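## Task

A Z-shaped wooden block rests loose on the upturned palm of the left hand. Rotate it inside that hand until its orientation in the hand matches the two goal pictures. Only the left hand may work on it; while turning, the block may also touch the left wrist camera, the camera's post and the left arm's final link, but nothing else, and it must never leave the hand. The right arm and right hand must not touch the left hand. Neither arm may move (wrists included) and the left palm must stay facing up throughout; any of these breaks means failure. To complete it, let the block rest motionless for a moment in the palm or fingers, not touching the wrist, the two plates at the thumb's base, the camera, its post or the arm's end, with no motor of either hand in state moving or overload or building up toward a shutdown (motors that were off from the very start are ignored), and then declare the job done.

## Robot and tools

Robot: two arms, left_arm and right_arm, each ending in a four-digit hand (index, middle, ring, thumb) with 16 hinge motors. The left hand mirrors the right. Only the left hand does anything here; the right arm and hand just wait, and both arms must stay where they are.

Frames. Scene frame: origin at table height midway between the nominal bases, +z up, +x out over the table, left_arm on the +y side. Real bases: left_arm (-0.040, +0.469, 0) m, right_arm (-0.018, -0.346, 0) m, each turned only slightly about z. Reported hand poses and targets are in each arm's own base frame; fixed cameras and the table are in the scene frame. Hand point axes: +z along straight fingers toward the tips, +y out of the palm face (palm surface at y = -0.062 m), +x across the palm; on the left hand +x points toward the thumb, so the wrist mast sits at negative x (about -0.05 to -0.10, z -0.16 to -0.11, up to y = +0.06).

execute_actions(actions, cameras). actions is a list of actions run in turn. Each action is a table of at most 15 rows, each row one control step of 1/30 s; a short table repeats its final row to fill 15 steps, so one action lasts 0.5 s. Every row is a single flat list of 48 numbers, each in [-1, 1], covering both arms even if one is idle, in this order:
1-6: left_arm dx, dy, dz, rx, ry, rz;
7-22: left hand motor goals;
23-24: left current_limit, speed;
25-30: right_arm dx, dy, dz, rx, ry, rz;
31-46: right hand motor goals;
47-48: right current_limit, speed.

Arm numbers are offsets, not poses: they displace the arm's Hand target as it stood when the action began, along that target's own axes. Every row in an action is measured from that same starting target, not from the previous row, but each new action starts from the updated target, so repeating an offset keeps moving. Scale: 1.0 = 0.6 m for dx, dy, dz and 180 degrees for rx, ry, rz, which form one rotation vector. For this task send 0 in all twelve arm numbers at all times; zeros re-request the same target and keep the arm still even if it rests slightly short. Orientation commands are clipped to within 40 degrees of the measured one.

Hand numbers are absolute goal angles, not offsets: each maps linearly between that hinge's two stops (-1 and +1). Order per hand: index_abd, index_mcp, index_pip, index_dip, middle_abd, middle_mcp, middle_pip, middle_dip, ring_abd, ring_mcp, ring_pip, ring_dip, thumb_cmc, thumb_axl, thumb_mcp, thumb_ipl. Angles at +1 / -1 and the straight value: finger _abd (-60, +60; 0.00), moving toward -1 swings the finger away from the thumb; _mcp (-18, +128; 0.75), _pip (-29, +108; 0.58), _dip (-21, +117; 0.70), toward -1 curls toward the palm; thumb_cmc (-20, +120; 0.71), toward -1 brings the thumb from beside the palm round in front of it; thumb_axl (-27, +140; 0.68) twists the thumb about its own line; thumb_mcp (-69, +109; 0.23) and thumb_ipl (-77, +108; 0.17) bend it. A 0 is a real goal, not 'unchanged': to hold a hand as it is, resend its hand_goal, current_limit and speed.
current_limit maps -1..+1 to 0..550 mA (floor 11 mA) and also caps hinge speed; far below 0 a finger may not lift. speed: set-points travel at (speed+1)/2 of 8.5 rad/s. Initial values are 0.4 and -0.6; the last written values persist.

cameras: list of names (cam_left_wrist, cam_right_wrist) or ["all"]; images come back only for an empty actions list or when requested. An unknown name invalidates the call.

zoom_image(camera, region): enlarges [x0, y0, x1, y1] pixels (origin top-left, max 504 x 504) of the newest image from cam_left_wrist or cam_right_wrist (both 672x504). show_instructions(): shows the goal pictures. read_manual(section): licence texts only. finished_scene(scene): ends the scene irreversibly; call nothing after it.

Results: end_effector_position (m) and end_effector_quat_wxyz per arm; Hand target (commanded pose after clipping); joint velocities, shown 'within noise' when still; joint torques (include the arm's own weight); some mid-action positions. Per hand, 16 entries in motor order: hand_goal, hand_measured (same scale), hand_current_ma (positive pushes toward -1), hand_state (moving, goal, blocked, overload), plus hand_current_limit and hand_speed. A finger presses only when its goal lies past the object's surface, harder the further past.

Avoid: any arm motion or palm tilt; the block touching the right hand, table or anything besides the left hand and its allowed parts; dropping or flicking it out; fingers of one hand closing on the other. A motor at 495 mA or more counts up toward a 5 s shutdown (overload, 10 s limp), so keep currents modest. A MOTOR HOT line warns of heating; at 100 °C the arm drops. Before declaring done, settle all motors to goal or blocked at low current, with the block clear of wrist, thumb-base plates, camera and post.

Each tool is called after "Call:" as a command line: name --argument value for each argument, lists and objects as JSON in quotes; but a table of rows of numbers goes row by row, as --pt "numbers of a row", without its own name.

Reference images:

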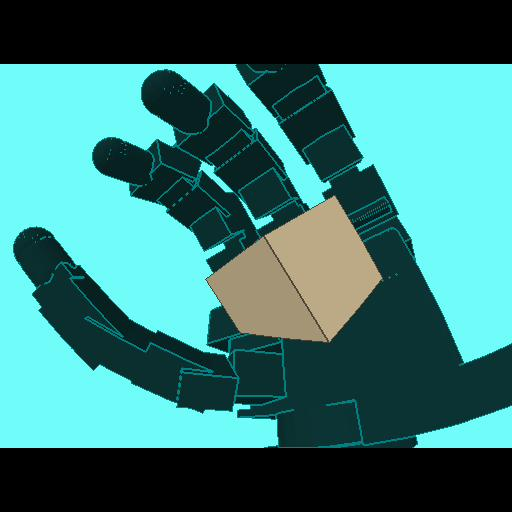

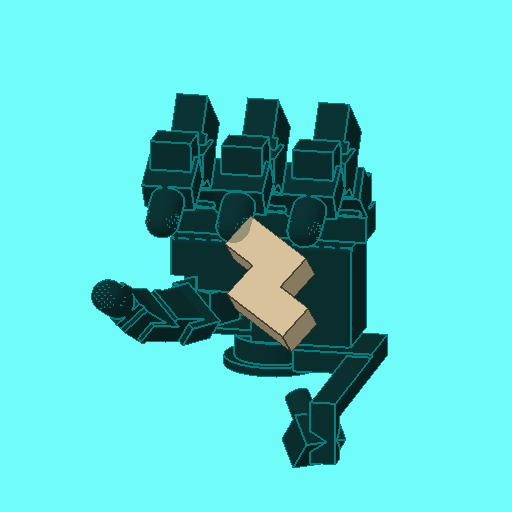

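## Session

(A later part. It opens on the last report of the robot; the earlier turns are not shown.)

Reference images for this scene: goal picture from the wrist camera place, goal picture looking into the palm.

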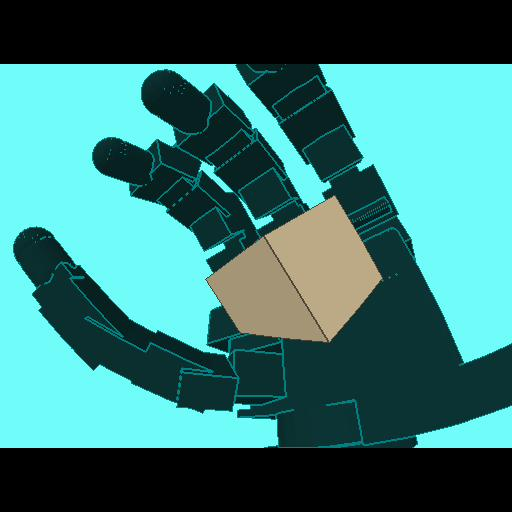

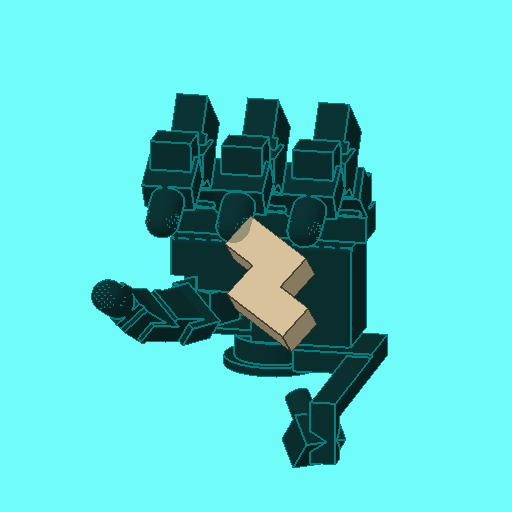

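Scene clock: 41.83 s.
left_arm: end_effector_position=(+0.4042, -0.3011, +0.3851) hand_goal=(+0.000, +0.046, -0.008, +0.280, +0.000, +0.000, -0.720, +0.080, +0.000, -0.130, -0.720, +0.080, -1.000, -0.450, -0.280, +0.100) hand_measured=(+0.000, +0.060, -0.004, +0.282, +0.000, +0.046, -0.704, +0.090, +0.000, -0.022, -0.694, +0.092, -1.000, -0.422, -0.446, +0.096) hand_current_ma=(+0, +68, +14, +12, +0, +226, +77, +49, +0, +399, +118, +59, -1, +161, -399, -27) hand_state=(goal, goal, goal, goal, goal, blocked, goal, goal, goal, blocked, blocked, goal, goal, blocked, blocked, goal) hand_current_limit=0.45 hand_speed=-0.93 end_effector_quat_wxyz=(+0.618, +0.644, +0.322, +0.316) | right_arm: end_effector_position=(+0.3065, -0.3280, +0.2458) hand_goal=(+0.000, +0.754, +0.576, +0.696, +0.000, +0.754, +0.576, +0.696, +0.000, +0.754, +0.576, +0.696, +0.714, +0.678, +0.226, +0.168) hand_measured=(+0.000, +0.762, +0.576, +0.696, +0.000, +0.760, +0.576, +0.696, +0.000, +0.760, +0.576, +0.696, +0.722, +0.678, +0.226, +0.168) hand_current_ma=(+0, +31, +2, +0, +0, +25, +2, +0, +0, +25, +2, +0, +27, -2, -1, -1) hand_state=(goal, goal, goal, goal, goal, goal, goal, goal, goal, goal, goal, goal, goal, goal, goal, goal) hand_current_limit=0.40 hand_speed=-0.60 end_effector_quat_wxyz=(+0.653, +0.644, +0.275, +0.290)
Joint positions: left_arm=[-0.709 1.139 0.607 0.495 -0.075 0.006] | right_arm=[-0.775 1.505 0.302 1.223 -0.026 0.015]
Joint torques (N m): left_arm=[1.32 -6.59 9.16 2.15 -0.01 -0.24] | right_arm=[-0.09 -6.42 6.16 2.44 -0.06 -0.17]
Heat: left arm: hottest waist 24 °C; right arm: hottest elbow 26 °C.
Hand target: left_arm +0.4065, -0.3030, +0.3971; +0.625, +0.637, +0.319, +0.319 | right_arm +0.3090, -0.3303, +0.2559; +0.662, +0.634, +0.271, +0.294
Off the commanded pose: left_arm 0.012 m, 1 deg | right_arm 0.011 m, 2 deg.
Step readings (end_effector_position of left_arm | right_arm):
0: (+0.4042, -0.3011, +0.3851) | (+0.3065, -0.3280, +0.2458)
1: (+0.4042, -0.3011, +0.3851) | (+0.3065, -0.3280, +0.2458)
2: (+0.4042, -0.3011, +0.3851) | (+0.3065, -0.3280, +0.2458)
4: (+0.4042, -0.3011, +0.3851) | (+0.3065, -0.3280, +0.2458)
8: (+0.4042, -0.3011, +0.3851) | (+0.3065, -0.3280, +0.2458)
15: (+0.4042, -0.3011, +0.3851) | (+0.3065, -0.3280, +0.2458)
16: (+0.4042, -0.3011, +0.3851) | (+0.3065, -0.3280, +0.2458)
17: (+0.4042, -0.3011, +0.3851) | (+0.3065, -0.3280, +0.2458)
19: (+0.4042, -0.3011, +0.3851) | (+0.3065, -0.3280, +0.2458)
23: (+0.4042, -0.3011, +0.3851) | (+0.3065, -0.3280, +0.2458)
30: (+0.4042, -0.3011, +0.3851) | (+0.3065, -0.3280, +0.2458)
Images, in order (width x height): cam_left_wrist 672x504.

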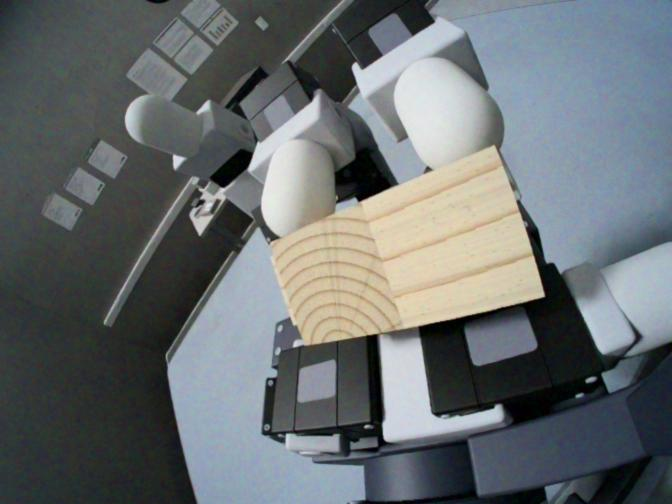

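Call:
execute_actions --actions '[[[0,0,0,0,0,0,0,0.046,-0.008,0.28,0,0.15,-0.72,0.08,0,0.1,-0.72,0.08,-1,-0.42,-0.43,0.1,0.45,-0.93,0,0,0,0,0,0,0,0.754,0.576,0.696,0,0.754,0.576,0.696,0,0.754,0.576,0.696,0.714,0.678,0.226,0.168,0.4,-0.6]],[[0,0,0,0,0,0,0,0.046,-0.008,0.28,0,0.15,-0.72,0.08,0,0.1,-0.72,0.08,-1,-0.43,-0.36,0.1,0.45,-0.93,0,0,0,0,0,0,0,0.754,0.576,0.696,0,0.754,0.576,0.696,0,0.754,0.576,0.696,0.714,0.678,0.226,0.168,0.4,-0.6]]]' --cameras '["cam_left_wrist"]'

Scene clock: 44.03 s.
left_arm: end_effector_position=(+0.4042, -0.3011, +0.3851) hand_goal=(+0.000, +0.046, -0.008, +0.280, +0.000, +0.150, -0.720, +0.080, +0.000, +0.100, -0.720, +0.080, -1.000, -0.430, -0.360, +0.100) hand_measured=(+0.000, +0.060, -0.004, +0.282, +0.000, +0.154, -0.718, +0.082, +0.000, +0.102, -0.720, +0.082, -1.000, -0.428, -0.374, +0.096) hand_current_ma=(+0, +68, +14, +12, +0, +18, +5, +8, +0, +10, +4, +11, -1, +7, -82, -22) hand_state=(goal, goal, goal, goal, goal, goal, goal, goal, goal, goal, goal, goal, goal, goal, goal, goal) hand_current_limit=0.45 hand_speed=-0.93 end_effector_quat_wxyz=(+0.618, +0.644, +0.322, +0.316) | right_arm: end_effector_position=(+0.3065, -0.3280, +0.2458) hand_goal=(+0.000, +0.754, +0.576, +0.696, +0.000, +0.754, +0.576, +0.696, +0.000, +0.754, +0.576, +0.696, +0.714, +0.678, +0.226, +0.168) hand_measured=(+0.000, +0.762, +0.576, +0.696, +0.000, +0.760, +0.576, +0.696, +0.000, +0.760, +0.576, +0.696, +0.722, +0.678, +0.226, +0.168) hand_current_ma=(+0, +31, +2, +0, +0, +25, +2, +0, +0, +25, +2, +0, +27, -2, -1, -1) hand_state=(goal, goal, goal, goal, goal, goal, goal, goal, goal, goal, goal, goal, goal, goal, goal, goal) hand_current_limit=0.40 hand_speed=-0.60 end_effector_quat_wxyz=(+0.653, +0.644, +0.275, +0.290)
Joint positions: left_arm=[-0.709 1.139 0.607 0.495 -0.075 0.006] | right_arm=[-0.775 1.505 0.302 1.223 -0.026 0.015]
Joint torques (N m): left_arm=[1.38 -6.65 9.16 2.15 0 -0.24] | right_arm=[-0.26 -6.53 6.2 2.55 -0.05 -0.14]
Heat: left arm: hottest waist 24 °C; right arm: hottest elbow 26 °C.
Hand target: left_arm +0.4065, -0.3030, +0.3971; +0.625, +0.637, +0.319, +0.319 | right_arm +0.3090, -0.3303, +0.2559; +0.662, +0.634, +0.271, +0.294
Off the commanded pose: left_arm 0.012 m, 1 deg | right_arm 0.011 m, 2 deg.
Step readings (end_effector_position of left_arm | right_arm):
0: (+0.4042, -0.3011, +0.3851) | (+0.3065, -0.3280, +0.2458)
1: (+0.4042, -0.3011, +0.3851) | (+0.3065, -0.3280, +0.2458)
2: (+0.4042, -0.3011, +0.3851) | (+0.3065, -0.3280, +0.2458)
4: (+0.4042, -0.3011, +0.3851) | (+0.3065, -0.3280, +0.2458)
8: (+0.4042, -0.3011, +0.3851) | (+0.3065, -0.3280, +0.2458)
15: (+0.4042, -0.3011, +0.3851) | (+0.3065, -0.3280, +0.2458)
16: (+0.4042, -0.3011, +0.3851) | (+0.3065, -0.3280, +0.2458)
17: (+0.4042, -0.3011, +0.3851) | (+0.3065, -0.3280, +0.2458)
19: (+0.4042, -0.3011, +0.3851) | (+0.3065, -0.3280, +0.2458)
23: (+0.4042, -0.3011, +0.3851) | (+0.3065, -0.3280, +0.2458)
30: (+0.4042, -0.3011, +0.3851) | (+0.3065, -0.3280, +0.2458)
Images, in order (width x height): cam_left_wrist 672x504.

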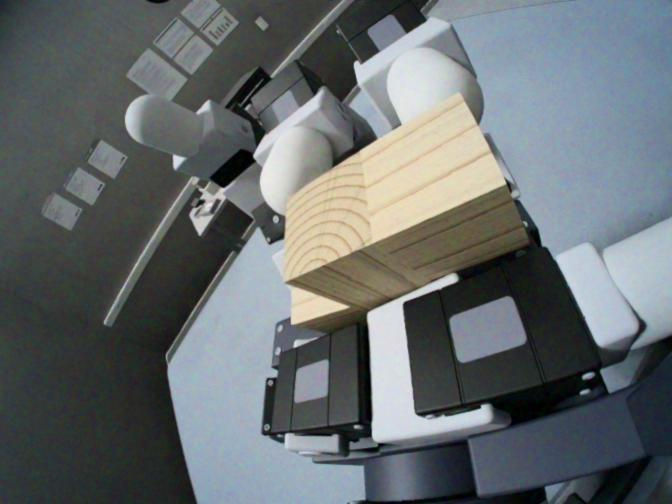

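Call:
execute_actions --actions '[[[0,0,0,0,0,0,0,0.046,-0.008,0.28,0,0.15,-0.72,0.08,0,0.1,-0.72,0.08,-1,-0.45,-0.3,0.1,0.45,-0.93,0,0,0,0,0,0,0,0.754,0.576,0.696,0,0.754,0.576,0.696,0,0.754,0.576,0.696,0.714,0.678,0.226,0.168,0.4,-0.6]],[[0,0,0,0,0,0,0,0.046,-0.008,0.28,0,0.06,-0.72,0.1,0,-0.06,-0.72,0.14,-1,-0.45,-0.3,0.1,0.45,-0.93,0,0,0,0,0,0,0,0.754,0.576,0.696,0,0.754,0.576,0.696,0,0.754,0.576,0.696,0.714,0.678,0.226,0.168,0.4,-0.6]]]' --cameras '["cam_left_wrist"]'

Scene clock: 46.23 s.
left_arm: end_effector_position=(+0.4042, -0.3011, +0.3851) hand_goal=(+0.000, +0.046, -0.008, +0.280, +0.000, +0.060, -0.720, +0.100, +0.000, -0.060, -0.720, +0.140, -1.000, -0.450, -0.300, +0.100) hand_measured=(+0.000, +0.060, -0.004, +0.282, +0.000, +0.112, -0.702, +0.108, +0.000, +0.046, -0.700, +0.150, -1.000, -0.462, -0.318, +0.096) hand_current_ma=(+0, +68, +14, +12, +0, +262, +83, +36, +0, +399, +92, +44, -1, -63, -113, -22) hand_state=(goal, goal, goal, goal, goal, blocked, goal, goal, goal, blocked, blocked, goal, goal, goal, goal, goal) hand_current_limit=0.45 hand_speed=-0.93 end_effector_quat_wxyz=(+0.618, +0.644, +0.322, +0.316) | right_arm: end_effector_position=(+0.3065, -0.3280, +0.2458) hand_goal=(+0.000, +0.754, +0.576, +0.696, +0.000, +0.754, +0.576, +0.696, +0.000, +0.754, +0.576, +0.696, +0.714, +0.678, +0.226, +0.168) hand_measured=(+0.000, +0.762, +0.576, +0.696, +0.000, +0.760, +0.576, +0.696, +0.000, +0.760, +0.576, +0.696, +0.722, +0.678, +0.226, +0.168) hand_current_ma=(+0, +31, +2, +0, +0, +25, +2, +0, +0, +25, +2, +0, +27, -2, -1, -1) hand_state=(goal, goal, goal, goal, goal, goal, goal, goal, goal, goal, goal, goal, goal, goal, goal, goal) hand_current_limit=0.40 hand_speed=-0.60 end_effector_quat_wxyz=(+0.653, +0.644, +0.275, +0.290)
Joint positions: left_arm=[-0.709 1.139 0.607 0.495 -0.075 0.006] | right_arm=[-0.775 1.505 0.302 1.223 -0.026 0.015]
Joint torques (N m): left_arm=[1.44 -6.71 9.17 2.17 0 -0.24] | right_arm=[-0.26 -6.71 6.15 2.5 -0.02 -0.16]
Heat: left arm: hottest waist 24 °C; right arm: hottest elbow 26 °C.
Hand target: left_arm +0.4065, -0.3030, +0.3971; +0.625, +0.637, +0.319, +0.319 | right_arm +0.3090, -0.3303, +0.2559; +0.662, +0.634, +0.271, +0.294
Off the commanded pose: left_arm 0.012 m, 1 deg | right_arm 0.011 m, 2 deg.
Step readings (end_effector_position of left_arm | right_arm):
0: (+0.4042, -0.3011, +0.3851) | (+0.3065, -0.3280, +0.2458)
1: (+0.4042, -0.3011, +0.3851) | (+0.3065, -0.3280, +0.2458)
2: (+0.4042, -0.3011, +0.3851) | (+0.3065, -0.3280, +0.2458)
4: (+0.4042, -0.3011, +0.3851) | (+0.3065, -0.3280, +0.2458)
8: (+0.4042, -0.3011, +0.3851) | (+0.3065, -0.3280, +0.2458)
15: (+0.4042, -0.3011, +0.3851) | (+0.3065, -0.3280, +0.2458)
16: (+0.4042, -0.3011, +0.3851) | (+0.3065, -0.3280, +0.2458)
17: (+0.4042, -0.3011, +0.3851) | (+0.3065, -0.3280, +0.2458)
19: (+0.4042, -0.3011, +0.3851) | (+0.3065, -0.3280, +0.2458)
23: (+0.4042, -0.3011, +0.3851) | (+0.3065, -0.3280, +0.2458)
30: (+0.4042, -0.3011, +0.3851) | (+0.3065, -0.3280, +0.2458)
Images, in order (width x height): cam_left_wrist 672x504.

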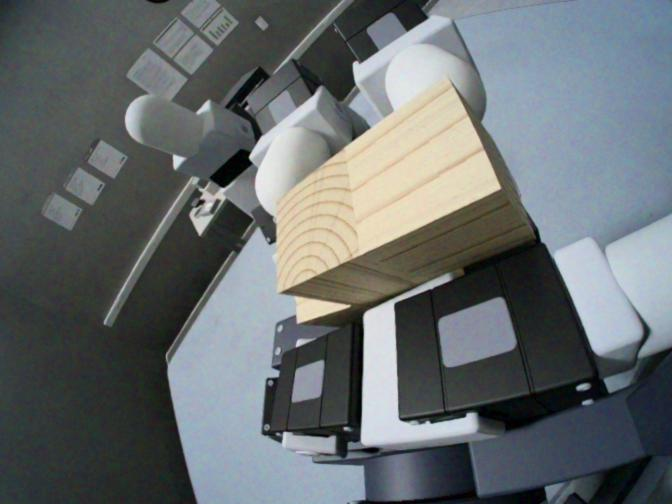

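Call:
execute_actions --actions '[[[0,0,0,0,0,0,0,0.046,-0.008,0.28,0,0.02,-0.72,0.2,0,-0.1,-0.72,0.26,-1,-0.45,-0.3,0.1,0.45,-0.93,0,0,0,0,0,0,0,0.754,0.576,0.696,0,0.754,0.576,0.696,0,0.754,0.576,0.696,0.714,0.678,0.226,0.168,0.4,-0.6]]]' --cameras '["cam_left_wrist"]'

Scene clock: 47.73 s.
left_arm: end_effector_position=(+0.4042, -0.3011, +0.3851) hand_goal=(+0.000, +0.046, -0.008, +0.280, +0.000, +0.020, -0.720, +0.200, +0.000, -0.100, -0.720, +0.260, -1.000, -0.450, -0.300, +0.100) hand_measured=(+0.000, +0.060, -0.004, +0.282, +0.000, +0.062, -0.700, +0.206, +0.000, -0.012, -0.698, +0.268, -1.000, -0.464, -0.324, +0.096) hand_current_ma=(+0, +68, +14, +12, +0, +212, +91, +25, +0, +399, +102, +39, -1, -76, -140, -22) hand_state=(goal, goal, goal, goal, goal, blocked, goal, goal, goal, blocked, blocked, goal, goal, goal, blocked, goal) hand_current_limit=0.45 hand_speed=-0.93 end_effector_quat_wxyz=(+0.618, +0.644, +0.322, +0.316) | right_arm: end_effector_position=(+0.3065, -0.3280, +0.2458) hand_goal=(+0.000, +0.754, +0.576, +0.696, +0.000, +0.754, +0.576, +0.696, +0.000, +0.754, +0.576, +0.696, +0.714, +0.678, +0.226, +0.168) hand_measured=(+0.000, +0.762, +0.576, +0.696, +0.000, +0.760, +0.576, +0.696, +0.000, +0.760, +0.576, +0.696, +0.722, +0.678, +0.226, +0.168) hand_current_ma=(+0, +31, +2, +0, +0, +25, +2, +0, +0, +25, +2, +0, +27, -2, -1, -1) hand_state=(goal, goal, goal, goal, goal, goal, goal, goal, goal, goal, goal, goal, goal, goal, goal, goal) hand_current_limit=0.40 hand_speed=-0.60 end_effector_quat_wxyz=(+0.653, +0.644, +0.275, +0.290)
Joint positions: left_arm=[-0.709 1.139 0.607 0.495 -0.075 0.006] | right_arm=[-0.775 1.505 0.302 1.223 -0.026 0.015]
Joint torques (N m): left_arm=[1.44 -6.65 9.16 2.17 -0.01 -0.23] | right_arm=[-0.21 -6.71 6.02 2.62 -0.05 -0.18]
Heat: left arm: hottest waist 24 °C; right arm: hottest elbow 26 °C.
Hand target: left_arm +0.4065, -0.3030, +0.3971; +0.625, +0.637, +0.319, +0.319 | right_arm +0.3090, -0.3303, +0.2559; +0.662, +0.634, +0.271, +0.294
Off the commanded pose: left_arm 0.012 m, 1 deg | right_arm 0.011 m, 2 deg.
Step readings (end_effector_position of left_arm | right_arm):
0: (+0.4042, -0.3011, +0.3851) | (+0.3065, -0.3280, +0.2458)
1: (+0.4042, -0.3011, +0.3851) | (+0.3065, -0.3280, +0.2458)
2: (+0.4042, -0.3011, +0.3851) | (+0.3065, -0.3280, +0.2458)
4: (+0.4042, -0.3011, +0.3851) | (+0.3065, -0.3280, +0.2458)
8: (+0.4042, -0.3011, +0.3851) | (+0.3065, -0.3280, +0.2458)
15: (+0.4042, -0.3011, +0.3851) | (+0.3065, -0.3280, +0.2458)
Images, in order (width x height): cam_left_wrist 672x504.

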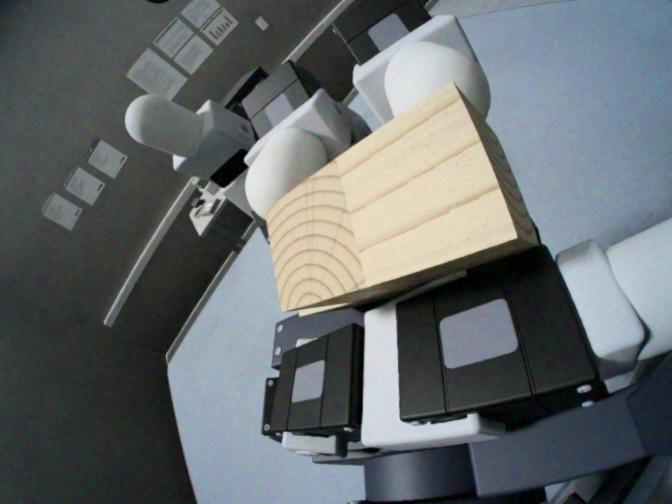

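Call:
execute_actions --actions '[[[0,0,0,0,0,0,0,0.046,-0.008,0.28,0,0.02,-0.72,0.22,0,-0.13,-0.72,0.36,-1,-0.46,-0.22,0.1,0.5,-0.93,0,0,0,0,0,0,0,0.754,0.576,0.696,0,0.754,0.576,0.696,0,0.754,0.576,0.696,0.714,0.678,0.226,0.168,0.4,-0.6]]]' --cameras '["cam_left_wrist"]'

Scene clock: 49.03 s.
left_arm: end_effector_position=(+0.4042, -0.3011, +0.3851) hand_goal=(+0.000, +0.046, -0.008, +0.280, +0.000, +0.020, -0.720, +0.220, +0.000, -0.130, -0.720, +0.360, -1.000, -0.460, -0.220, +0.100) hand_measured=(+0.000, +0.060, -0.004, +0.282, +0.000, +0.054, -0.698, +0.230, +0.000, -0.030, -0.698, +0.370, -1.000, -0.478, -0.282, +0.096) hand_current_ma=(+0, +68, +14, +12, +0, +164, +98, +43, +0, +412, +102, +43, -1, -95, -389, -22) hand_state=(goal, goal, goal, goal, goal, blocked, blocked, goal, goal, blocked, blocked, goal, goal, goal, blocked, goal) hand_current_limit=0.50 hand_speed=-0.93 end_effector_quat_wxyz=(+0.618, +0.644, +0.322, +0.316) | right_arm: end_effector_position=(+0.3065, -0.3280, +0.2458) hand_goal=(+0.000, +0.754, +0.576, +0.696, +0.000, +0.754, +0.576, +0.696, +0.000, +0.754, +0.576, +0.696, +0.714, +0.678, +0.226, +0.168) hand_measured=(+0.000, +0.762, +0.576, +0.696, +0.000, +0.760, +0.576, +0.696, +0.000, +0.760, +0.576, +0.696, +0.722, +0.678, +0.226, +0.168) hand_current_ma=(+0, +31, +2, +0, +0, +25, +2, +0, +0, +25, +2, +0, +27, -2, -1, -1) hand_state=(goal, goal, goal, goal, goal, goal, goal, goal, goal, goal, goal, goal, goal, goal, goal, goal) hand_current_limit=0.40 hand_speed=-0.60 end_effector_quat_wxyz=(+0.653, +0.644, +0.275, +0.290)
Joint positions: left_arm=[-0.709 1.139 0.607 0.495 -0.075 0.006] | right_arm=[-0.775 1.505 0.302 1.223 -0.026 0.015]
Joint torques (N m): left_arm=[1.32 -6.65 9.14 2.18 -0.01 -0.24] | right_arm=[-0.44 -6.83 6.2 2.45 -0.02 -0.18]
Heat: left arm: hottest elbow 25 °C; right arm: hottest elbow 26 °C.
Hand target: left_arm +0.4065, -0.3030, +0.3971; +0.625, +0.637, +0.319, +0.319 | right_arm +0.3090, -0.3303, +0.2559; +0.662, +0.634, +0.271, +0.294
Off the commanded pose: left_arm 0.012 m, 1 deg | right_arm 0.011 m, 2 deg.
Step readings (end_effector_position of left_arm | right_arm):
0: (+0.4042, -0.3011, +0.3851) | (+0.3065, -0.3280, +0.2458)
1: (+0.4042, -0.3011, +0.3851) | (+0.3065, -0.3280, +0.2458)
2: (+0.4042, -0.3011, +0.3851) | (+0.3065, -0.3280, +0.2458)
4: (+0.4042, -0.3011, +0.3851) | (+0.3065, -0.3280, +0.2458)
8: (+0.4042, -0.3011, +0.3851) | (+0.3065, -0.3280, +0.2458)
15: (+0.4042, -0.3011, +0.3851) | (+0.3065, -0.3280, +0.2458)
Images, in order (width x height): cam_left_wrist 672x504.

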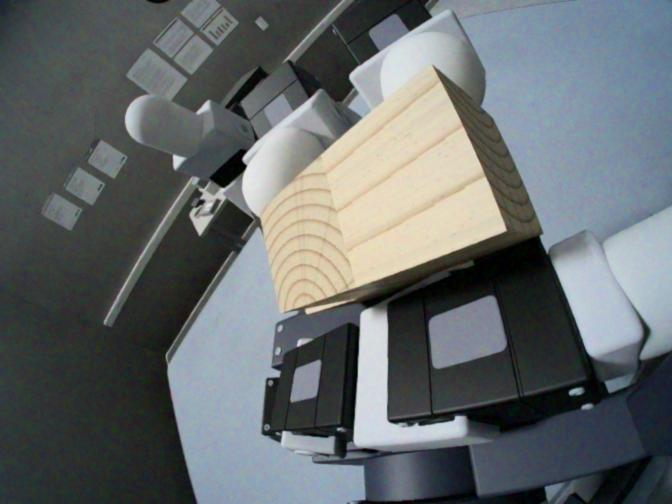

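Call:
execute_actions --actions '[[[0,0,0,0,0,0,0,0.046,-0.008,0.28,0,-0.07,-0.72,0.32,0,-0.16,-0.72,0.44,-1,-0.46,-0.25,0.1,0.5,-0.93,0,0,0,0,0,0,0,0.754,0.576,0.696,0,0.754,0.576,0.696,0,0.754,0.576,0.696,0.714,0.678,0.226,0.168,0.4,-0.6]]]' --cameras '["cam_left_wrist"]'

Scene clock: 51.63 s.
left_arm: end_effector_position=(+0.4042, -0.3011, +0.3851) hand_goal=(+0.000, +0.046, -0.008, +0.280, +0.000, -0.070, -0.720, +0.320, +0.000, -0.160, -0.720, +0.440, -1.000, -0.460, -0.250, +0.100) hand_measured=(+0.000, +0.060, -0.004, +0.282, +0.000, -0.004, -0.698, +0.330, +0.000, -0.064, -0.698, +0.452, -1.000, -0.478, -0.282, +0.096) hand_current_ma=(+0, +68, +14, +12, +0, +331, +101, +42, +0, +412, +103, +58, -2, -95, -198, -22) hand_state=(goal, goal, goal, goal, goal, blocked, blocked, goal, goal, blocked, blocked, goal, goal, goal, blocked, goal) hand_current_limit=0.50 hand_speed=-0.93 end_effector_quat_wxyz=(+0.618, +0.644, +0.322, +0.316) | right_arm: end_effector_position=(+0.3065, -0.3280, +0.2458) hand_goal=(+0.000, +0.754, +0.576, +0.696, +0.000, +0.754, +0.576, +0.696, +0.000, +0.754, +0.576, +0.696, +0.714, +0.678, +0.226, +0.168) hand_measured=(+0.000, +0.762, +0.576, +0.696, +0.000, +0.760, +0.576, +0.696, +0.000, +0.760, +0.576, +0.696, +0.722, +0.678, +0.226, +0.168) hand_current_ma=(+0, +31, +2, +0, +0, +25, +2, +0, +0, +25, +2, +0, +27, -2, -1, -1) hand_state=(goal, goal, goal, goal, goal, goal, goal, goal, goal, goal, goal, goal, goal, goal, goal, goal) hand_current_limit=0.40 hand_speed=-0.60 end_effector_quat_wxyz=(+0.653, +0.644, +0.275, +0.290)
Joint positions: left_arm=[-0.709 1.139 0.607 0.495 -0.075 0.006] | right_arm=[-0.775 1.505 0.302 1.223 -0.026 0.015]
Joint torques (N m): left_arm=[1.38 -6.71 9.16 2.15 -0.01 -0.24] | right_arm=[-0.15 -6.77 6.06 2.67 -0.03 -0.18]
Heat: left arm: hottest elbow 25 °C; right arm: hottest elbow 26 °C.
Hand target: left_arm +0.4065, -0.3030, +0.3971; +0.625, +0.637, +0.319, +0.319 | right_arm +0.3090, -0.3303, +0.2559; +0.662, +0.634, +0.271, +0.294
Off the commanded pose: left_arm 0.012 m, 1 deg | right_arm 0.011 m, 2 deg.
Step readings (end_effector_position of left_arm | right_arm):
0: (+0.4042, -0.3011, +0.3851) | (+0.3065, -0.3280, +0.2458)
1: (+0.4042, -0.3011, +0.3851) | (+0.3065, -0.3280, +0.2458)
2: (+0.4042, -0.3011, +0.3851) | (+0.3065, -0.3280, +0.2458)
4: (+0.4042, -0.3011, +0.3851) | (+0.3065, -0.3280, +0.2458)
8: (+0.4042, -0.3011, +0.3851) | (+0.3065, -0.3280, +0.2458)
15: (+0.4042, -0.3011, +0.3851) | (+0.3065, -0.3280, +0.2458)
Images, in order (width x height): cam_left_wrist 672x504.

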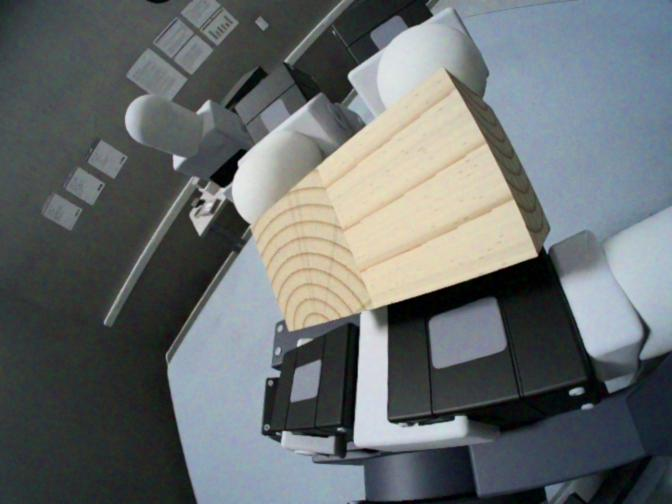

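Call:
execute_actions --actions '[[[0,0,0,0,0,0,0,0.046,-0.008,0.28,0,0.01,-0.72,0.32,0,-0.13,-0.7,0.48,-1,-0.47,-0.12,0.1,0.6,-0.94,0,0,0,0,0,0,0,0.754,0.576,0.696,0,0.754,0.576,0.696,0,0.754,0.576,0.696,0.714,0.678,0.226,0.168,0.4,-0.6]]]' --cameras '["cam_left_wrist"]'

Scene clock: 55.13 s.
left_arm: end_effector_position=(+0.4042, -0.3011, +0.3851) hand_goal=(+0.000, +0.046, -0.008, +0.280, +0.000, +0.010, -0.720, +0.320, +0.000, -0.130, -0.700, +0.480, -1.000, -0.470, -0.120, +0.100) hand_measured=(+0.000, +0.060, -0.004, +0.282, +0.000, +0.030, -0.700, +0.330, +0.000, -0.072, -0.666, +0.500, -1.000, -0.488, -0.214, +0.094) hand_current_ma=(+0, +68, +14, +12, +0, +93, +90, +41, +0, +295, +159, +87, -2, -101, -439, -32) hand_state=(goal, goal, goal, goal, goal, goal, goal, goal, goal, blocked, blocked, goal, goal, goal, blocked, goal) hand_current_limit=0.60 hand_speed=-0.94 end_effector_quat_wxyz=(+0.618, +0.644, +0.322, +0.316) | right_arm: end_effector_position=(+0.3065, -0.3280, +0.2458) hand_goal=(+0.000, +0.754, +0.576, +0.696, +0.000, +0.754, +0.576, +0.696, +0.000, +0.754, +0.576, +0.696, +0.714, +0.678, +0.226, +0.168) hand_measured=(+0.000, +0.762, +0.576, +0.696, +0.000, +0.760, +0.576, +0.696, +0.000, +0.760, +0.576, +0.696, +0.722, +0.678, +0.226, +0.168) hand_current_ma=(+0, +31, +2, +0, +0, +25, +2, +0, +0, +25, +2, +0, +27, -2, -1, -1) hand_state=(goal, goal, goal, goal, goal, goal, goal, goal, goal, goal, goal, goal, goal, goal, goal, goal) hand_current_limit=0.40 hand_speed=-0.60 end_effector_quat_wxyz=(+0.653, +0.644, +0.275, +0.290)
Joint positions: left_arm=[-0.709 1.139 0.607 0.495 -0.075 0.006] | right_arm=[-0.775 1.505 0.302 1.223 -0.026 0.015]
Joint torques (N m): left_arm=[1.32 -6.65 9.13 2.14 -0.01 -0.24] | right_arm=[-0.32 -6.71 6.19 2.54 -0.04 -0.16]
Heat: left arm: hottest elbow 25 °C; right arm: hottest elbow 26 °C.
Hand target: left_arm +0.4065, -0.3030, +0.3971; +0.625, +0.637, +0.319, +0.319 | right_arm +0.3090, -0.3303, +0.2559; +0.662, +0.634, +0.271, +0.294
Off the commanded pose: left_arm 0.012 m, 1 deg | right_arm 0.011 m, 2 deg.
Step readings (end_effector_position of left_arm | right_arm):
0: (+0.4042, -0.3011, +0.3851) | (+0.3065, -0.3280, +0.2458)
1: (+0.4042, -0.3011, +0.3851) | (+0.3065, -0.3280, +0.2458)
2: (+0.4042, -0.3011, +0.3851) | (+0.3065, -0.3280, +0.2458)
4: (+0.4042, -0.3011, +0.3851) | (+0.3065, -0.3280, +0.2458)
8: (+0.4042, -0.3011, +0.3851) | (+0.3065, -0.3280, +0.2458)
15: (+0.4042, -0.3011, +0.3851) | (+0.3065, -0.3280, +0.2458)
Images, in order (width x height): cam_left_wrist 672x504.

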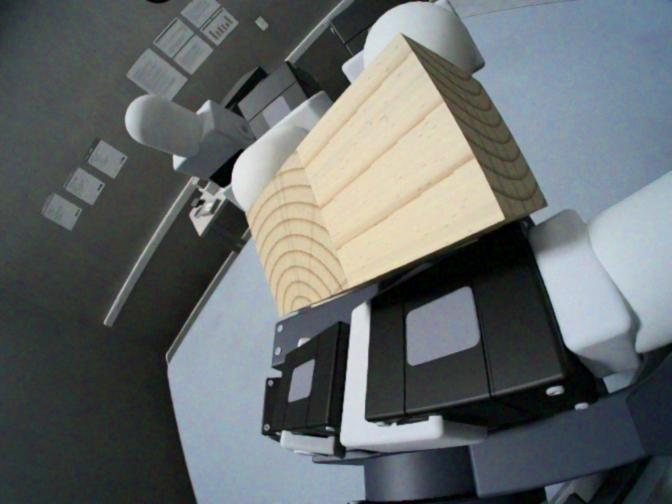

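Call:
execute_actions --actions '[[[0,0,0,0,0,0,0,0.046,-0.008,0.28,0,-0.08,-0.72,0.38,0,-0.2,-0.66,0.5,-1,-0.48,-0.15,0.1,0.55,-0.94,0,0,0,0,0,0,0,0.754,0.576,0.696,0,0.754,0.576,0.696,0,0.754,0.576,0.696,0.714,0.678,0.226,0.168,0.4,-0.6]],[[0,0,0,0,0,0,0,0.046,-0.008,0.28,0,-0.14,-0.72,0.38,0,-0.26,-0.66,0.5,-1,-0.48,-0.15,0.1,0.55,-0.94,0,0,0,0,0,0,0,0.754,0.576,0.696,0,0.754,0.576,0.696,0,0.754,0.576,0.696,0.714,0.678,0.226,0.168,0.4,-0.6]]]' --cameras '["cam_left_wrist"]'

Scene clock: 56.83 s.
left_arm: end_effector_position=(+0.4042, -0.3011, +0.3851) hand_goal=(+0.000, +0.046, -0.008, +0.280, +0.000, -0.140, -0.720, +0.380, +0.000, -0.260, -0.660, +0.500, -1.000, -0.480, -0.150, +0.100) hand_measured=(+0.000, +0.060, -0.004, +0.282, +0.000, -0.026, -0.692, +0.392, +0.000, -0.084, -0.638, +0.512, -1.000, -0.496, -0.202, +0.094) hand_current_ma=(+0, +68, +14, +12, +0, +426, +132, +58, +0, +426, +101, +56, -2, -89, -316, -32) hand_state=(goal, goal, goal, goal, goal, blocked, blocked, goal, goal, blocked, blocked, goal, goal, goal, blocked, goal) hand_current_limit=0.55 hand_speed=-0.94 end_effector_quat_wxyz=(+0.618, +0.644, +0.322, +0.316) | right_arm: end_effector_position=(+0.3065, -0.3280, +0.2458) hand_goal=(+0.000, +0.754, +0.576, +0.696, +0.000, +0.754, +0.576, +0.696, +0.000, +0.754, +0.576, +0.696, +0.714, +0.678, +0.226, +0.168) hand_measured=(+0.000, +0.762, +0.576, +0.696, +0.000, +0.760, +0.576, +0.696, +0.000, +0.760, +0.576, +0.696, +0.722, +0.678, +0.226, +0.168) hand_current_ma=(+0, +31, +2, +0, +0, +25, +2, +0, +0, +25, +2, +0, +27, -2, -1, -1) hand_state=(goal, goal, goal, goal, goal, goal, goal, goal, goal, goal, goal, goal, goal, goal, goal, goal) hand_current_limit=0.40 hand_speed=-0.60 end_effector_quat_wxyz=(+0.653, +0.644, +0.275, +0.290)
Joint positions: left_arm=[-0.709 1.139 0.607 0.495 -0.075 0.006] | right_arm=[-0.775 1.505 0.302 1.223 -0.026 0.015]
Joint torques (N m): left_arm=[1.38 -6.59 9.14 2.15 0 -0.23] | right_arm=[-0.5 -6.89 6.13 2.51 -0.07 -0.16]
Heat: left arm: hottest elbow 25 °C; right arm: hottest elbow 26 °C.
Hand target: left_arm +0.4065, -0.3030, +0.3971; +0.625, +0.637, +0.319, +0.319 | right_arm +0.3090, -0.3303, +0.2559; +0.662, +0.634, +0.271, +0.294
Off the commanded pose: left_arm 0.012 m, 1 deg | right_arm 0.011 m, 2 deg.
Step readings (end_effector_position of left_arm | right_arm):
0: (+0.4042, -0.3011, +0.3851) | (+0.3065, -0.3280, +0.2458)
1: (+0.4042, -0.3011, +0.3851) | (+0.3065, -0.3280, +0.2458)
2: (+0.4042, -0.3011, +0.3851) | (+0.3065, -0.3280, +0.2458)
4: (+0.4042, -0.3011, +0.3851) | (+0.3065, -0.3280, +0.2458)
8: (+0.4042, -0.3011, +0.3851) | (+0.3065, -0.3280, +0.2458)
15: (+0.4042, -0.3011, +0.3851) | (+0.3065, -0.3280, +0.2458)
16: (+0.4042, -0.3011, +0.3851) | (+0.3065, -0.3280, +0.2458)
17: (+0.4042, -0.3011, +0.3851) | (+0.3065, -0.3280, +0.2458)
19: (+0.4042, -0.3011, +0.3851) | (+0.3065, -0.3280, +0.2458)
23: (+0.4042, -0.3011, +0.3851) | (+0.3065, -0.3280, +0.2458)
30: (+0.4042, -0.3011, +0.3851) | (+0.3065, -0.3280, +0.2458)
Images, in order (width x height): cam_left_wrist 672x504.

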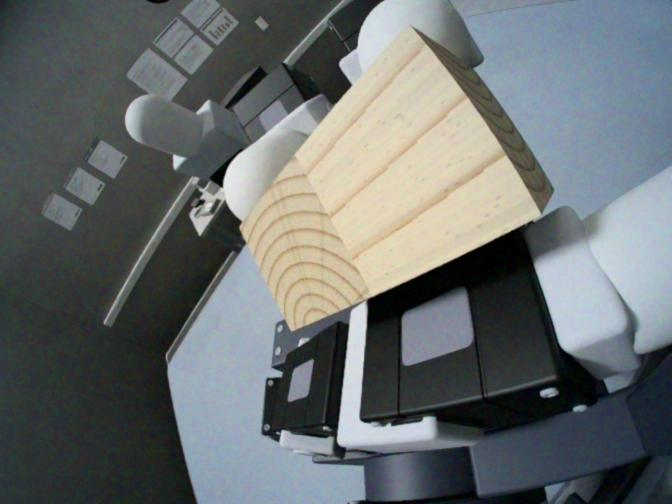

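Call:
execute_actions --actions '[[[0,0,0,0,0,0,0,0.046,-0.008,0.28,0,0.02,-0.72,0.4,0,-0.1,-0.64,0.56,-1,-0.48,-0.05,0.1,0.65,-0.94,0,0,0,0,0,0,0,0.754,0.576,0.696,0,0.754,0.576,0.696,0,0.754,0.576,0.696,0.714,0.678,0.226,0.168,0.4,-0.6]],[[0,0,0,0,0,0,0,0.046,-0.008,0.28,0,0.02,-0.72,0.4,0,-0.1,-0.6,0.6,-1,-0.48,0.0,0.1,0.65,-0.94,0,0,0,0,0,0,0,0.754,0.576,0.696,0,0.754,0.576,0.696,0,0.754,0.576,0.696,0.714,0.678,0.226,0.168,0.4,-0.6]]]' --cameras '["cam_left_wrist"]'

Scene clock: 59.77 s.
left_arm: end_effector_position=(+0.4042, -0.3011, +0.3851) hand_goal=(+0.000, +0.046, -0.008, +0.280, +0.000, +0.020, -0.720, +0.400, +0.000, -0.100, -0.600, +0.600, -1.000, -0.480, +0.000, +0.100) hand_measured=(+0.000, +0.060, -0.004, +0.282, +0.000, +0.050, -0.694, +0.412, +0.000, -0.068, -0.590, +0.604, -1.000, -0.496, -0.044, +0.094) hand_current_ma=(+0, +68, +14, +12, +0, +148, +118, +51, +0, +162, +43, +19, -2, -89, -275, -32) hand_state=(goal, goal, goal, goal, goal, blocked, blocked, goal, goal, blocked, goal, goal, goal, goal, blocked, goal) hand_current_limit=0.65 hand_speed=-0.94 end_effector_quat_wxyz=(+0.618, +0.644, +0.322, +0.316) | right_arm: end_effector_position=(+0.3065, -0.3280, +0.2458) hand_goal=(+0.000, +0.754, +0.576, +0.696, +0.000, +0.754, +0.576, +0.696, +0.000, +0.754, +0.576, +0.696, +0.714, +0.678, +0.226, +0.168) hand_measured=(+0.000, +0.762, +0.576, +0.696, +0.000, +0.760, +0.576, +0.696, +0.000, +0.760, +0.576, +0.696, +0.722, +0.678, +0.226, +0.168) hand_current_ma=(+0, +31, +2, +0, +0, +25, +2, +0, +0, +25, +2, +0, +27, -2, -1, -1) hand_state=(goal, goal, goal, goal, goal, goal, goal, goal, goal, goal, goal, goal, goal, goal, goal, goal) hand_current_limit=0.40 hand_speed=-0.60 end_effector_quat_wxyz=(+0.653, +0.644, +0.275, +0.290)
Joint positions: left_arm=[-0.709 1.139 0.607 0.495 -0.075 0.006] | right_arm=[-0.775 1.505 0.302 1.223 -0.026 0.015]
Joint torques (N m): left_arm=[1.44 -6.71 9.14 2.15 -0.01 -0.23] | right_arm=[-0.56 -6.24 6.17 2.51 -0.05 -0.13]
Heat: left arm: hottest elbow 25 °C; right arm: hottest elbow 26 °C.
Hand target: left_arm +0.4065, -0.3030, +0.3971; +0.625, +0.637, +0.319, +0.319 | right_arm +0.3090, -0.3303, +0.2559; +0.662, +0.634, +0.271, +0.294
Off the commanded pose: left_arm 0.012 m, 1 deg | right_arm 0.011 m, 2 deg.
Step readings (end_effector_position of left_arm | right_arm):
0: (+0.4042, -0.3011, +0.3851) | (+0.3065, -0.3280, +0.2458)
1: (+0.4042, -0.3011, +0.3851) | (+0.3065, -0.3280, +0.2458)
2: (+0.4042, -0.3011, +0.3851) | (+0.3065, -0.3280, +0.2458)
4: (+0.4042, -0.3011, +0.3851) | (+0.3065, -0.3280, +0.2458)
8: (+0.4042, -0.3011, +0.3851) | (+0.3065, -0.3280, +0.2458)
15: (+0.4042, -0.3011, +0.3851) | (+0.3065, -0.3280, +0.2458)
16: (+0.4042, -0.3011, +0.3851) | (+0.3065, -0.3280, +0.2458)
17: (+0.4042, -0.3011, +0.3851) | (+0.3065, -0.3280, +0.2458)
19: (+0.4042, -0.3011, +0.3851) | (+0.3065, -0.3280, +0.2458)
23: (+0.4042, -0.3011, +0.3851) | (+0.3065, -0.3280, +0.2458)
30: (+0.4042, -0.3011, +0.3851) | (+0.3065, -0.3280, +0.2458)
Images, in order (width x height): cam_left_wrist 672x504.

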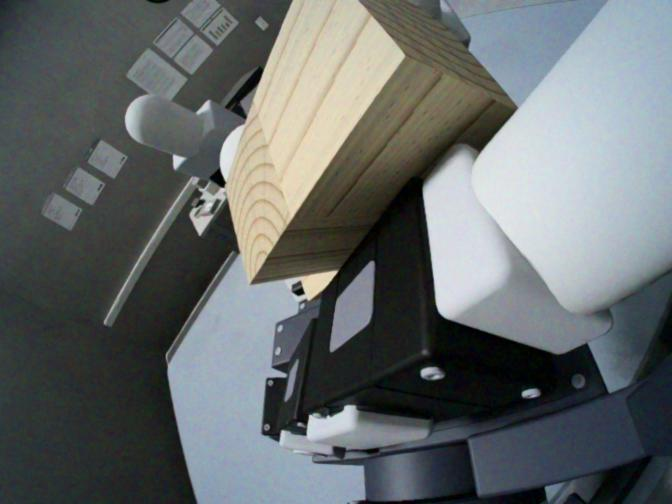

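Call:
execute_actions --actions '[[[0,0,0,0,0,0,0,0.046,-0.008,0.28,0,0.02,-0.72,0.4,0,-0.1,-0.6,0.58,-1,-0.48,-0.11,0.1,0.6,-0.94,0,0,0,0,0,0,0,0.754,0.576,0.696,0,0.754,0.576,0.696,0,0.754,0.576,0.696,0.714,0.678,0.226,0.168,0.4,-0.6]]]' --cameras '["cam_left_wrist"]'

Scene clock: 61.13 s.
left_arm: end_effector_position=(+0.4042, -0.3011, +0.3851) hand_goal=(+0.000, +0.046, -0.008, +0.280, +0.000, +0.020, -0.720, +0.400, +0.000, -0.100, -0.600, +0.580, -1.000, -0.480, -0.110, +0.100) hand_measured=(+0.000, +0.060, -0.004, +0.282, +0.000, +0.038, -0.716, +0.404, +0.000, -0.076, -0.592, +0.588, -1.000, -0.486, -0.116, +0.096) hand_current_ma=(+0, +68, +14, +12, +0, +92, +21, +18, +0, +122, +35, +32, -1, -34, -30, -24) hand_state=(goal, goal, goal, goal, goal, goal, goal, goal, goal, blocked, goal, goal, goal, goal, goal, goal) hand_current_limit=0.60 hand_speed=-0.94 end_effector_quat_wxyz=(+0.618, +0.644, +0.322, +0.316) | right_arm: end_effector_position=(+0.3065, -0.3280, +0.2458) hand_goal=(+0.000, +0.754, +0.576, +0.696, +0.000, +0.754, +0.576, +0.696, +0.000, +0.754, +0.576, +0.696, +0.714, +0.678, +0.226, +0.168) hand_measured=(+0.000, +0.762, +0.576, +0.696, +0.000, +0.760, +0.576, +0.696, +0.000, +0.760, +0.576, +0.696, +0.722, +0.678, +0.226, +0.168) hand_current_ma=(+0, +31, +2, +0, +0, +25, +2, +0, +0, +25, +2, +0, +27, -2, -1, -1) hand_state=(goal, goal, goal, goal, goal, goal, goal, goal, goal, goal, goal, goal, goal, goal, goal, goal) hand_current_limit=0.40 hand_speed=-0.60 end_effector_quat_wxyz=(+0.653, +0.644, +0.275, +0.290)
Joint positions: left_arm=[-0.709 1.139 0.607 0.495 -0.075 0.006] | right_arm=[-0.775 1.505 0.302 1.223 -0.026 0.015]
Joint torques (N m): left_arm=[1.44 -6.71 9.14 2.15 0 -0.23] | right_arm=[-0.15 -6.48 6.11 2.5 -0.06 -0.18]
Heat: left arm: hottest elbow 25 °C; right arm: hottest elbow 26 °C.
Hand target: left_arm +0.4065, -0.3030, +0.3971; +0.625, +0.637, +0.319, +0.319 | right_arm +0.3090, -0.3303, +0.2559; +0.662, +0.634, +0.271, +0.294
Off the commanded pose: left_arm 0.012 m, 1 deg | right_arm 0.011 m, 2 deg.
Step readings (end_effector_position of left_arm | right_arm):
0: (+0.4042, -0.3011, +0.3851) | (+0.3065, -0.3280, +0.2458)
1: (+0.4042, -0.3011, +0.3851) | (+0.3065, -0.3280, +0.2458)
2: (+0.4042, -0.3011, +0.3851) | (+0.3065, -0.3280, +0.2458)
4: (+0.4042, -0.3011, +0.3851) | (+0.3065, -0.3280, +0.2458)
8: (+0.4042, -0.3011, +0.3851) | (+0.3065, -0.3280, +0.2458)
15: (+0.4042, -0.3011, +0.3851) | (+0.3065, -0.3280, +0.2458)
Images, in order (width x height): cam_left_wrist 672x504.

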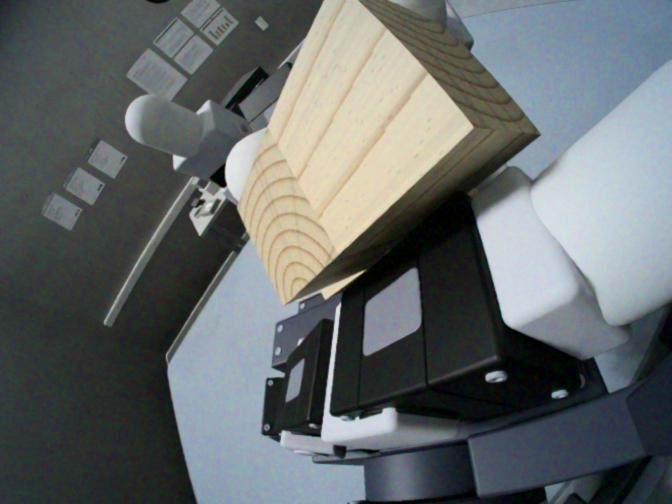

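Call:
execute_actions --actions '[[[0,0,0,0,0,0,0,0.046,-0.008,0.28,0,0.0,-0.72,0.42,0,-0.2,-0.6,0.56,-1,-0.56,-0.12,0.1,0.6,-0.94,0,0,0,0,0,0,0,0.754,0.576,0.696,0,0.754,0.576,0.696,0,0.754,0.576,0.696,0.714,0.678,0.226,0.168,0.4,-0.6]],[[0,0,0,0,0,0,0,0.046,-0.008,0.28,0,-0.03,-0.72,0.42,0,-0.3,-0.6,0.56,-1,-0.58,-0.15,0.1,0.6,-0.94,0,0,0,0,0,0,0,0.754,0.576,0.696,0,0.754,0.576,0.696,0,0.754,0.576,0.696,0.714,0.678,0.226,0.168,0.4,-0.6]]]' --cameras '["cam_left_wrist"]'

Scene clock: 64.40 s.
left_arm: end_effector_position=(+0.4042, -0.3011, +0.3851) hand_goal=(+0.000, +0.046, -0.008, +0.280, +0.000, -0.030, -0.720, +0.420, +0.000, -0.300, -0.600, +0.560, -1.000, -0.580, -0.150, +0.100) hand_measured=(+0.000, +0.060, -0.004, +0.282, +0.000, +0.010, -0.716, +0.420, +0.000, -0.106, -0.582, +0.574, -1.000, -0.526, -0.138, +0.106) hand_current_ma=(+0, +68, +14, +12, +0, +198, +20, +1, +0, +440, +86, +68, -1, +315, +74, +33) hand_state=(goal, goal, goal, goal, goal, blocked, goal, goal, goal, blocked, goal, goal, goal, blocked, goal, goal) hand_current_limit=0.60 hand_speed=-0.94 end_effector_quat_wxyz=(+0.618, +0.644, +0.322, +0.316) | right_arm: end_effector_position=(+0.3065, -0.3280, +0.2458) hand_goal=(+0.000, +0.754, +0.576, +0.696, +0.000, +0.754, +0.576, +0.696, +0.000, +0.754, +0.576, +0.696, +0.714, +0.678, +0.226, +0.168) hand_measured=(+0.000, +0.762, +0.576, +0.696, +0.000, +0.760, +0.576, +0.696, +0.000, +0.760, +0.576, +0.696, +0.722, +0.678, +0.226, +0.168) hand_current_ma=(+0, +31, +2, +0, +0, +25, +2, +0, +0, +25, +2, +0, +27, -2, -1, -1) hand_state=(goal, goal, goal, goal, goal, goal, goal, goal, goal, goal, goal, goal, goal, goal, goal, goal) hand_current_limit=0.40 hand_speed=-0.60 end_effector_quat_wxyz=(+0.653, +0.644, +0.275, +0.290)
Joint positions: left_arm=[-0.709 1.139 0.607 0.495 -0.075 0.006] | right_arm=[-0.775 1.505 0.302 1.223 -0.026 0.015]
Joint torques (N m): left_arm=[1.38 -6.65 9.13 2.15 -0.01 -0.23] | right_arm=[-0.44 -6.18 6.2 2.51 -0.04 -0.16]
Heat: left arm: hottest elbow 25 °C; right arm: hottest elbow 26 °C.
Hand target: left_arm +0.4065, -0.3030, +0.3971; +0.625, +0.637, +0.319, +0.319 | right_arm +0.3090, -0.3303, +0.2559; +0.662, +0.634, +0.271, +0.294
Off the commanded pose: left_arm 0.012 m, 1 deg | right_arm 0.011 m, 2 deg.
Step readings (end_effector_position of left_arm | right_arm):
0: (+0.4042, -0.3011, +0.3851) | (+0.3065, -0.3280, +0.2458)
1: (+0.4042, -0.3011, +0.3851) | (+0.3065, -0.3280, +0.2458)
2: (+0.4042, -0.3011, +0.3851) | (+0.3065, -0.3280, +0.2458)
4: (+0.4042, -0.3011, +0.3851) | (+0.3065, -0.3280, +0.2458)
8: (+0.4042, -0.3011, +0.3851) | (+0.3065, -0.3280, +0.2458)
15: (+0.4042, -0.3011, +0.3851) | (+0.3065, -0.3280, +0.2458)
16: (+0.4042, -0.3011, +0.3851) | (+0.3065, -0.3280, +0.2458)
17: (+0.4042, -0.3011, +0.3851) | (+0.3065, -0.3280, +0.2458)
19: (+0.4042, -0.3011, +0.3851) | (+0.3065, -0.3280, +0.2458)
23: (+0.4042, -0.3011, +0.3851) | (+0.3065, -0.3280, +0.2458)
30: (+0.4042, -0.3011, +0.3851) | (+0.3065, -0.3280, +0.2458)
Images, in order (width x height): cam_left_wrist 672x504.

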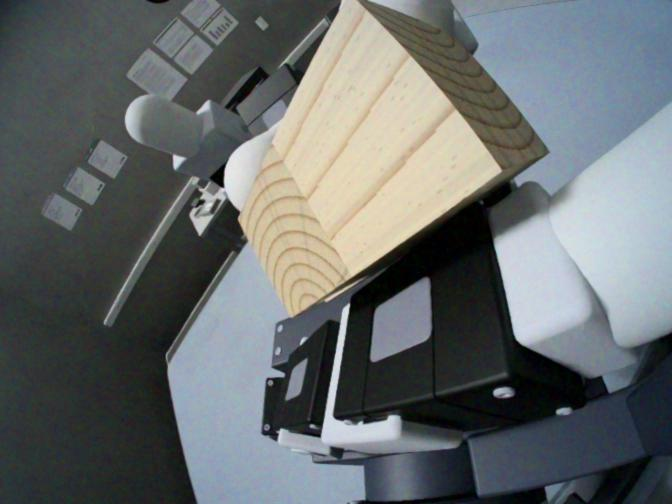

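Call:
execute_actions --actions '[[[0,0,0,0,0,0,0,0.046,-0.008,0.28,0,-0.03,-0.72,0.42,0,-0.3,-0.6,0.56,-1,-0.53,-0.13,-0.1,0.6,-0.94,0,0,0,0,0,0,0,0.754,0.576,0.696,0,0.754,0.576,0.696,0,0.754,0.576,0.696,0.714,0.678,0.226,0.168,0.4,-0.6]],[[0,0,0,0,0,0,0,0.046,-0.008,0.28,0,-0.08,-0.72,0.42,0,-0.35,-0.6,0.56,-1,-0.58,-0.13,-0.2,0.6,-0.94,0,0,0,0,0,0,0,0.754,0.576,0.696,0,0.754,0.576,0.696,0,0.754,0.576,0.696,0.714,0.678,0.226,0.168,0.4,-0.6]]]' --cameras '["cam_left_wrist"]'

Scene clock: 66.40 s.
left_arm: end_effector_position=(+0.4042, -0.3011, +0.3851) hand_goal=(+0.000, +0.046, -0.008, +0.280, +0.000, -0.080, -0.720, +0.420, +0.000, -0.350, -0.600, +0.560, -1.000, -0.580, -0.130, -0.200) hand_measured=(+0.000, +0.060, -0.004, +0.282, +0.000, +0.006, -0.684, +0.436, -0.002, -0.108, -0.576, +0.574, -0.986, -0.524, -0.102, -0.014) hand_current_ma=(+0, +68, +14, +12, +0, +440, +172, +74, -4, +440, +106, +68, +62, +325, +171, +440) hand_state=(goal, goal, goal, goal, goal, blocked, blocked, goal, goal, blocked, blocked, goal, goal, blocked, blocked, blocked) hand_current_limit=0.60 hand_speed=-0.94 end_effector_quat_wxyz=(+0.618, +0.644, +0.322, +0.316) | right_arm: end_effector_position=(+0.3065, -0.3280, +0.2458) hand_goal=(+0.000, +0.754, +0.576, +0.696, +0.000, +0.754, +0.576, +0.696, +0.000, +0.754, +0.576, +0.696, +0.714, +0.678, +0.226, +0.168) hand_measured=(+0.000, +0.762, +0.576, +0.696, +0.000, +0.760, +0.576, +0.696, +0.000, +0.760, +0.576, +0.696, +0.722, +0.678, +0.226, +0.168) hand_current_ma=(+0, +31, +2, +0, +0, +25, +2, +0, +0, +25, +2, +0, +27, -2, -1, -1) hand_state=(goal, goal, goal, goal, goal, goal, goal, goal, goal, goal, goal, goal, goal, goal, goal, goal) hand_current_limit=0.40 hand_speed=-0.60 end_effector_quat_wxyz=(+0.653, +0.644, +0.275, +0.290)
Joint positions: left_arm=[-0.709 1.139 0.607 0.495 -0.075 0.006] | right_arm=[-0.775 1.505 0.302 1.223 -0.026 0.015]
Joint torques (N m): left_arm=[1.38 -6.71 9.14 2.17 -0.01 -0.23] | right_arm=[-0.79 -6.36 6.16 2.65 -0.04 -0.15]
Heat: left arm: hottest elbow 25 °C; right arm: hottest elbow 26 °C.
Hand target: left_arm +0.4065, -0.3030, +0.3971; +0.625, +0.637, +0.319, +0.319 | right_arm +0.3090, -0.3303, +0.2559; +0.662, +0.634, +0.271, +0.294
Off the commanded pose: left_arm 0.012 m, 1 deg | right_arm 0.011 m, 2 deg.
Step readings (end_effector_position of left_arm | right_arm):
0: (+0.4042, -0.3011, +0.3851) | (+0.3065, -0.3280, +0.2458)
1: (+0.4042, -0.3011, +0.3851) | (+0.3065, -0.3280, +0.2458)
2: (+0.4042, -0.3011, +0.3851) | (+0.3065, -0.3280, +0.2458)
4: (+0.4042, -0.3011, +0.3851) | (+0.3065, -0.3280, +0.2458)
8: (+0.4042, -0.3011, +0.3851) | (+0.3065, -0.3280, +0.2458)
15: (+0.4042, -0.3011, +0.3851) | (+0.3065, -0.3280, +0.2458)
16: (+0.4042, -0.3011, +0.3851) | (+0.3065, -0.3280, +0.2458)
17: (+0.4042, -0.3011, +0.3851) | (+0.3065, -0.3280, +0.2458)
19: (+0.4042, -0.3011, +0.3851) | (+0.3065, -0.3280, +0.2458)
23: (+0.4042, -0.3011, +0.3851) | (+0.3065, -0.3280, +0.2458)
30: (+0.4042, -0.3011, +0.3851) | (+0.3065, -0.3280, +0.2458)
Images, in order (width x height): cam_left_wrist 672x504.

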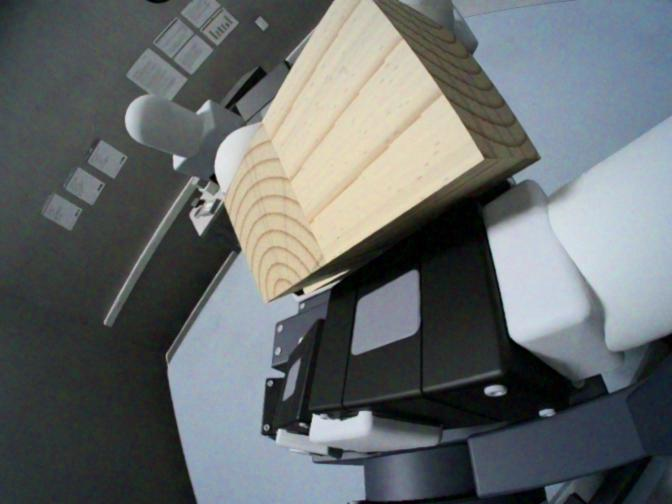

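Call:
execute_actions --actions '[[[0,0,0,0,0,0,0,0.046,-0.008,0.28,0,-0.08,-0.72,0.42,0,-0.3,-0.6,0.56,-1,-0.52,-0.14,0.08,0.6,-0.94,0,0,0,0,0,0,0,0.754,0.576,0.696,0,0.754,0.576,0.696,0,0.754,0.576,0.696,0.714,0.678,0.226,0.168,0.4,-0.6]],[[0,0,0,0,0,0,0,0.046,-0.008,0.28,0,-0.12,-0.72,0.42,0,-0.34,-0.6,0.56,-1,-0.52,-0.19,0.12,0.6,-0.94,0,0,0,0,0,0,0,0.754,0.576,0.696,0,0.754,0.576,0.696,0,0.754,0.576,0.696,0.714,0.678,0.226,0.168,0.4,-0.6]]]' --cameras '["cam_left_wrist"]'

Scene clock: 68.57 s.
left_arm: end_effector_position=(+0.4042, -0.3011, +0.3851) hand_goal=(+0.000, +0.046, -0.008, +0.280, +0.000, -0.120, -0.720, +0.420, +0.000, -0.340, -0.600, +0.560, -1.000, -0.520, -0.190, +0.120) hand_measured=(+0.000, +0.060, -0.004, +0.282, +0.000, -0.064, -0.688, +0.436, -0.002, -0.134, -0.574, +0.576, -1.000, -0.510, -0.196, +0.122) hand_current_ma=(+0, +68, +14, +12, +0, +284, +153, +74, -4, +440, +116, +69, +0, +51, -31, +7) hand_state=(goal, goal, goal, goal, goal, blocked, blocked, goal, goal, blocked, blocked, goal, goal, goal, goal, goal) hand_current_limit=0.60 hand_speed=-0.94 end_effector_quat_wxyz=(+0.618, +0.644, +0.322, +0.316) | right_arm: end_effector_position=(+0.3065, -0.3280, +0.2458) hand_goal=(+0.000, +0.754, +0.576, +0.696, +0.000, +0.754, +0.576, +0.696, +0.000, +0.754, +0.576, +0.696, +0.714, +0.678, +0.226, +0.168) hand_measured=(+0.000, +0.762, +0.576, +0.696, +0.000, +0.760, +0.576, +0.696, +0.000, +0.760, +0.576, +0.696, +0.722, +0.678, +0.226, +0.168) hand_current_ma=(+0, +31, +2, +0, +0, +25, +2, +0, +0, +25, +2, +0, +27, -2, -1, -1) hand_state=(goal, goal, goal, goal, goal, goal, goal, goal, goal, goal, goal, goal, goal, goal, goal, goal) hand_current_limit=0.40 hand_speed=-0.60 end_effector_quat_wxyz=(+0.653, +0.644, +0.275, +0.290)
Joint positions: left_arm=[-0.709 1.139 0.607 0.495 -0.075 0.006] | right_arm=[-0.775 1.505 0.302 1.223 -0.026 0.015]
Joint torques (N m): left_arm=[1.44 -6.65 9.13 2.15 -0.01 -0.24] | right_arm=[-0.26 -6.59 6.15 2.56 -0.05 -0.18]
Heat: left arm: hottest elbow 26 °C; right arm: hottest elbow 26 °C.
Hand target: left_arm +0.4065, -0.3030, +0.3971; +0.625, +0.637, +0.319, +0.319 | right_arm +0.3090, -0.3303, +0.2559; +0.662, +0.634, +0.271, +0.294
Off the commanded pose: left_arm 0.012 m, 1 deg | right_arm 0.011 m, 2 deg.
Step readings (end_effector_position of left_arm | right_arm):
0: (+0.4042, -0.3011, +0.3851) | (+0.3065, -0.3280, +0.2458)
1: (+0.4042, -0.3011, +0.3851) | (+0.3065, -0.3280, +0.2458)
2: (+0.4042, -0.3011, +0.3851) | (+0.3065, -0.3280, +0.2458)
4: (+0.4042, -0.3011, +0.3851) | (+0.3065, -0.3280, +0.2458)
8: (+0.4042, -0.3011, +0.3851) | (+0.3065, -0.3280, +0.2458)
15: (+0.4042, -0.3011, +0.3851) | (+0.3065, -0.3280, +0.2458)
16: (+0.4042, -0.3011, +0.3851) | (+0.3065, -0.3280, +0.2458)
17: (+0.4042, -0.3011, +0.3851) | (+0.3065, -0.3280, +0.2458)
19: (+0.4042, -0.3011, +0.3851) | (+0.3065, -0.3280, +0.2458)
23: (+0.4042, -0.3011, +0.3851) | (+0.3065, -0.3280, +0.2458)
30: (+0.4042, -0.3011, +0.3851) | (+0.3065, -0.3280, +0.2458)
Images, in order (width x height): cam_left_wrist 672x504.

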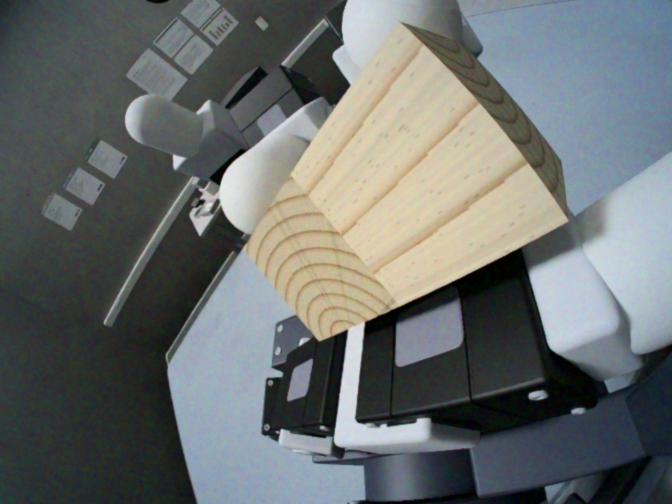

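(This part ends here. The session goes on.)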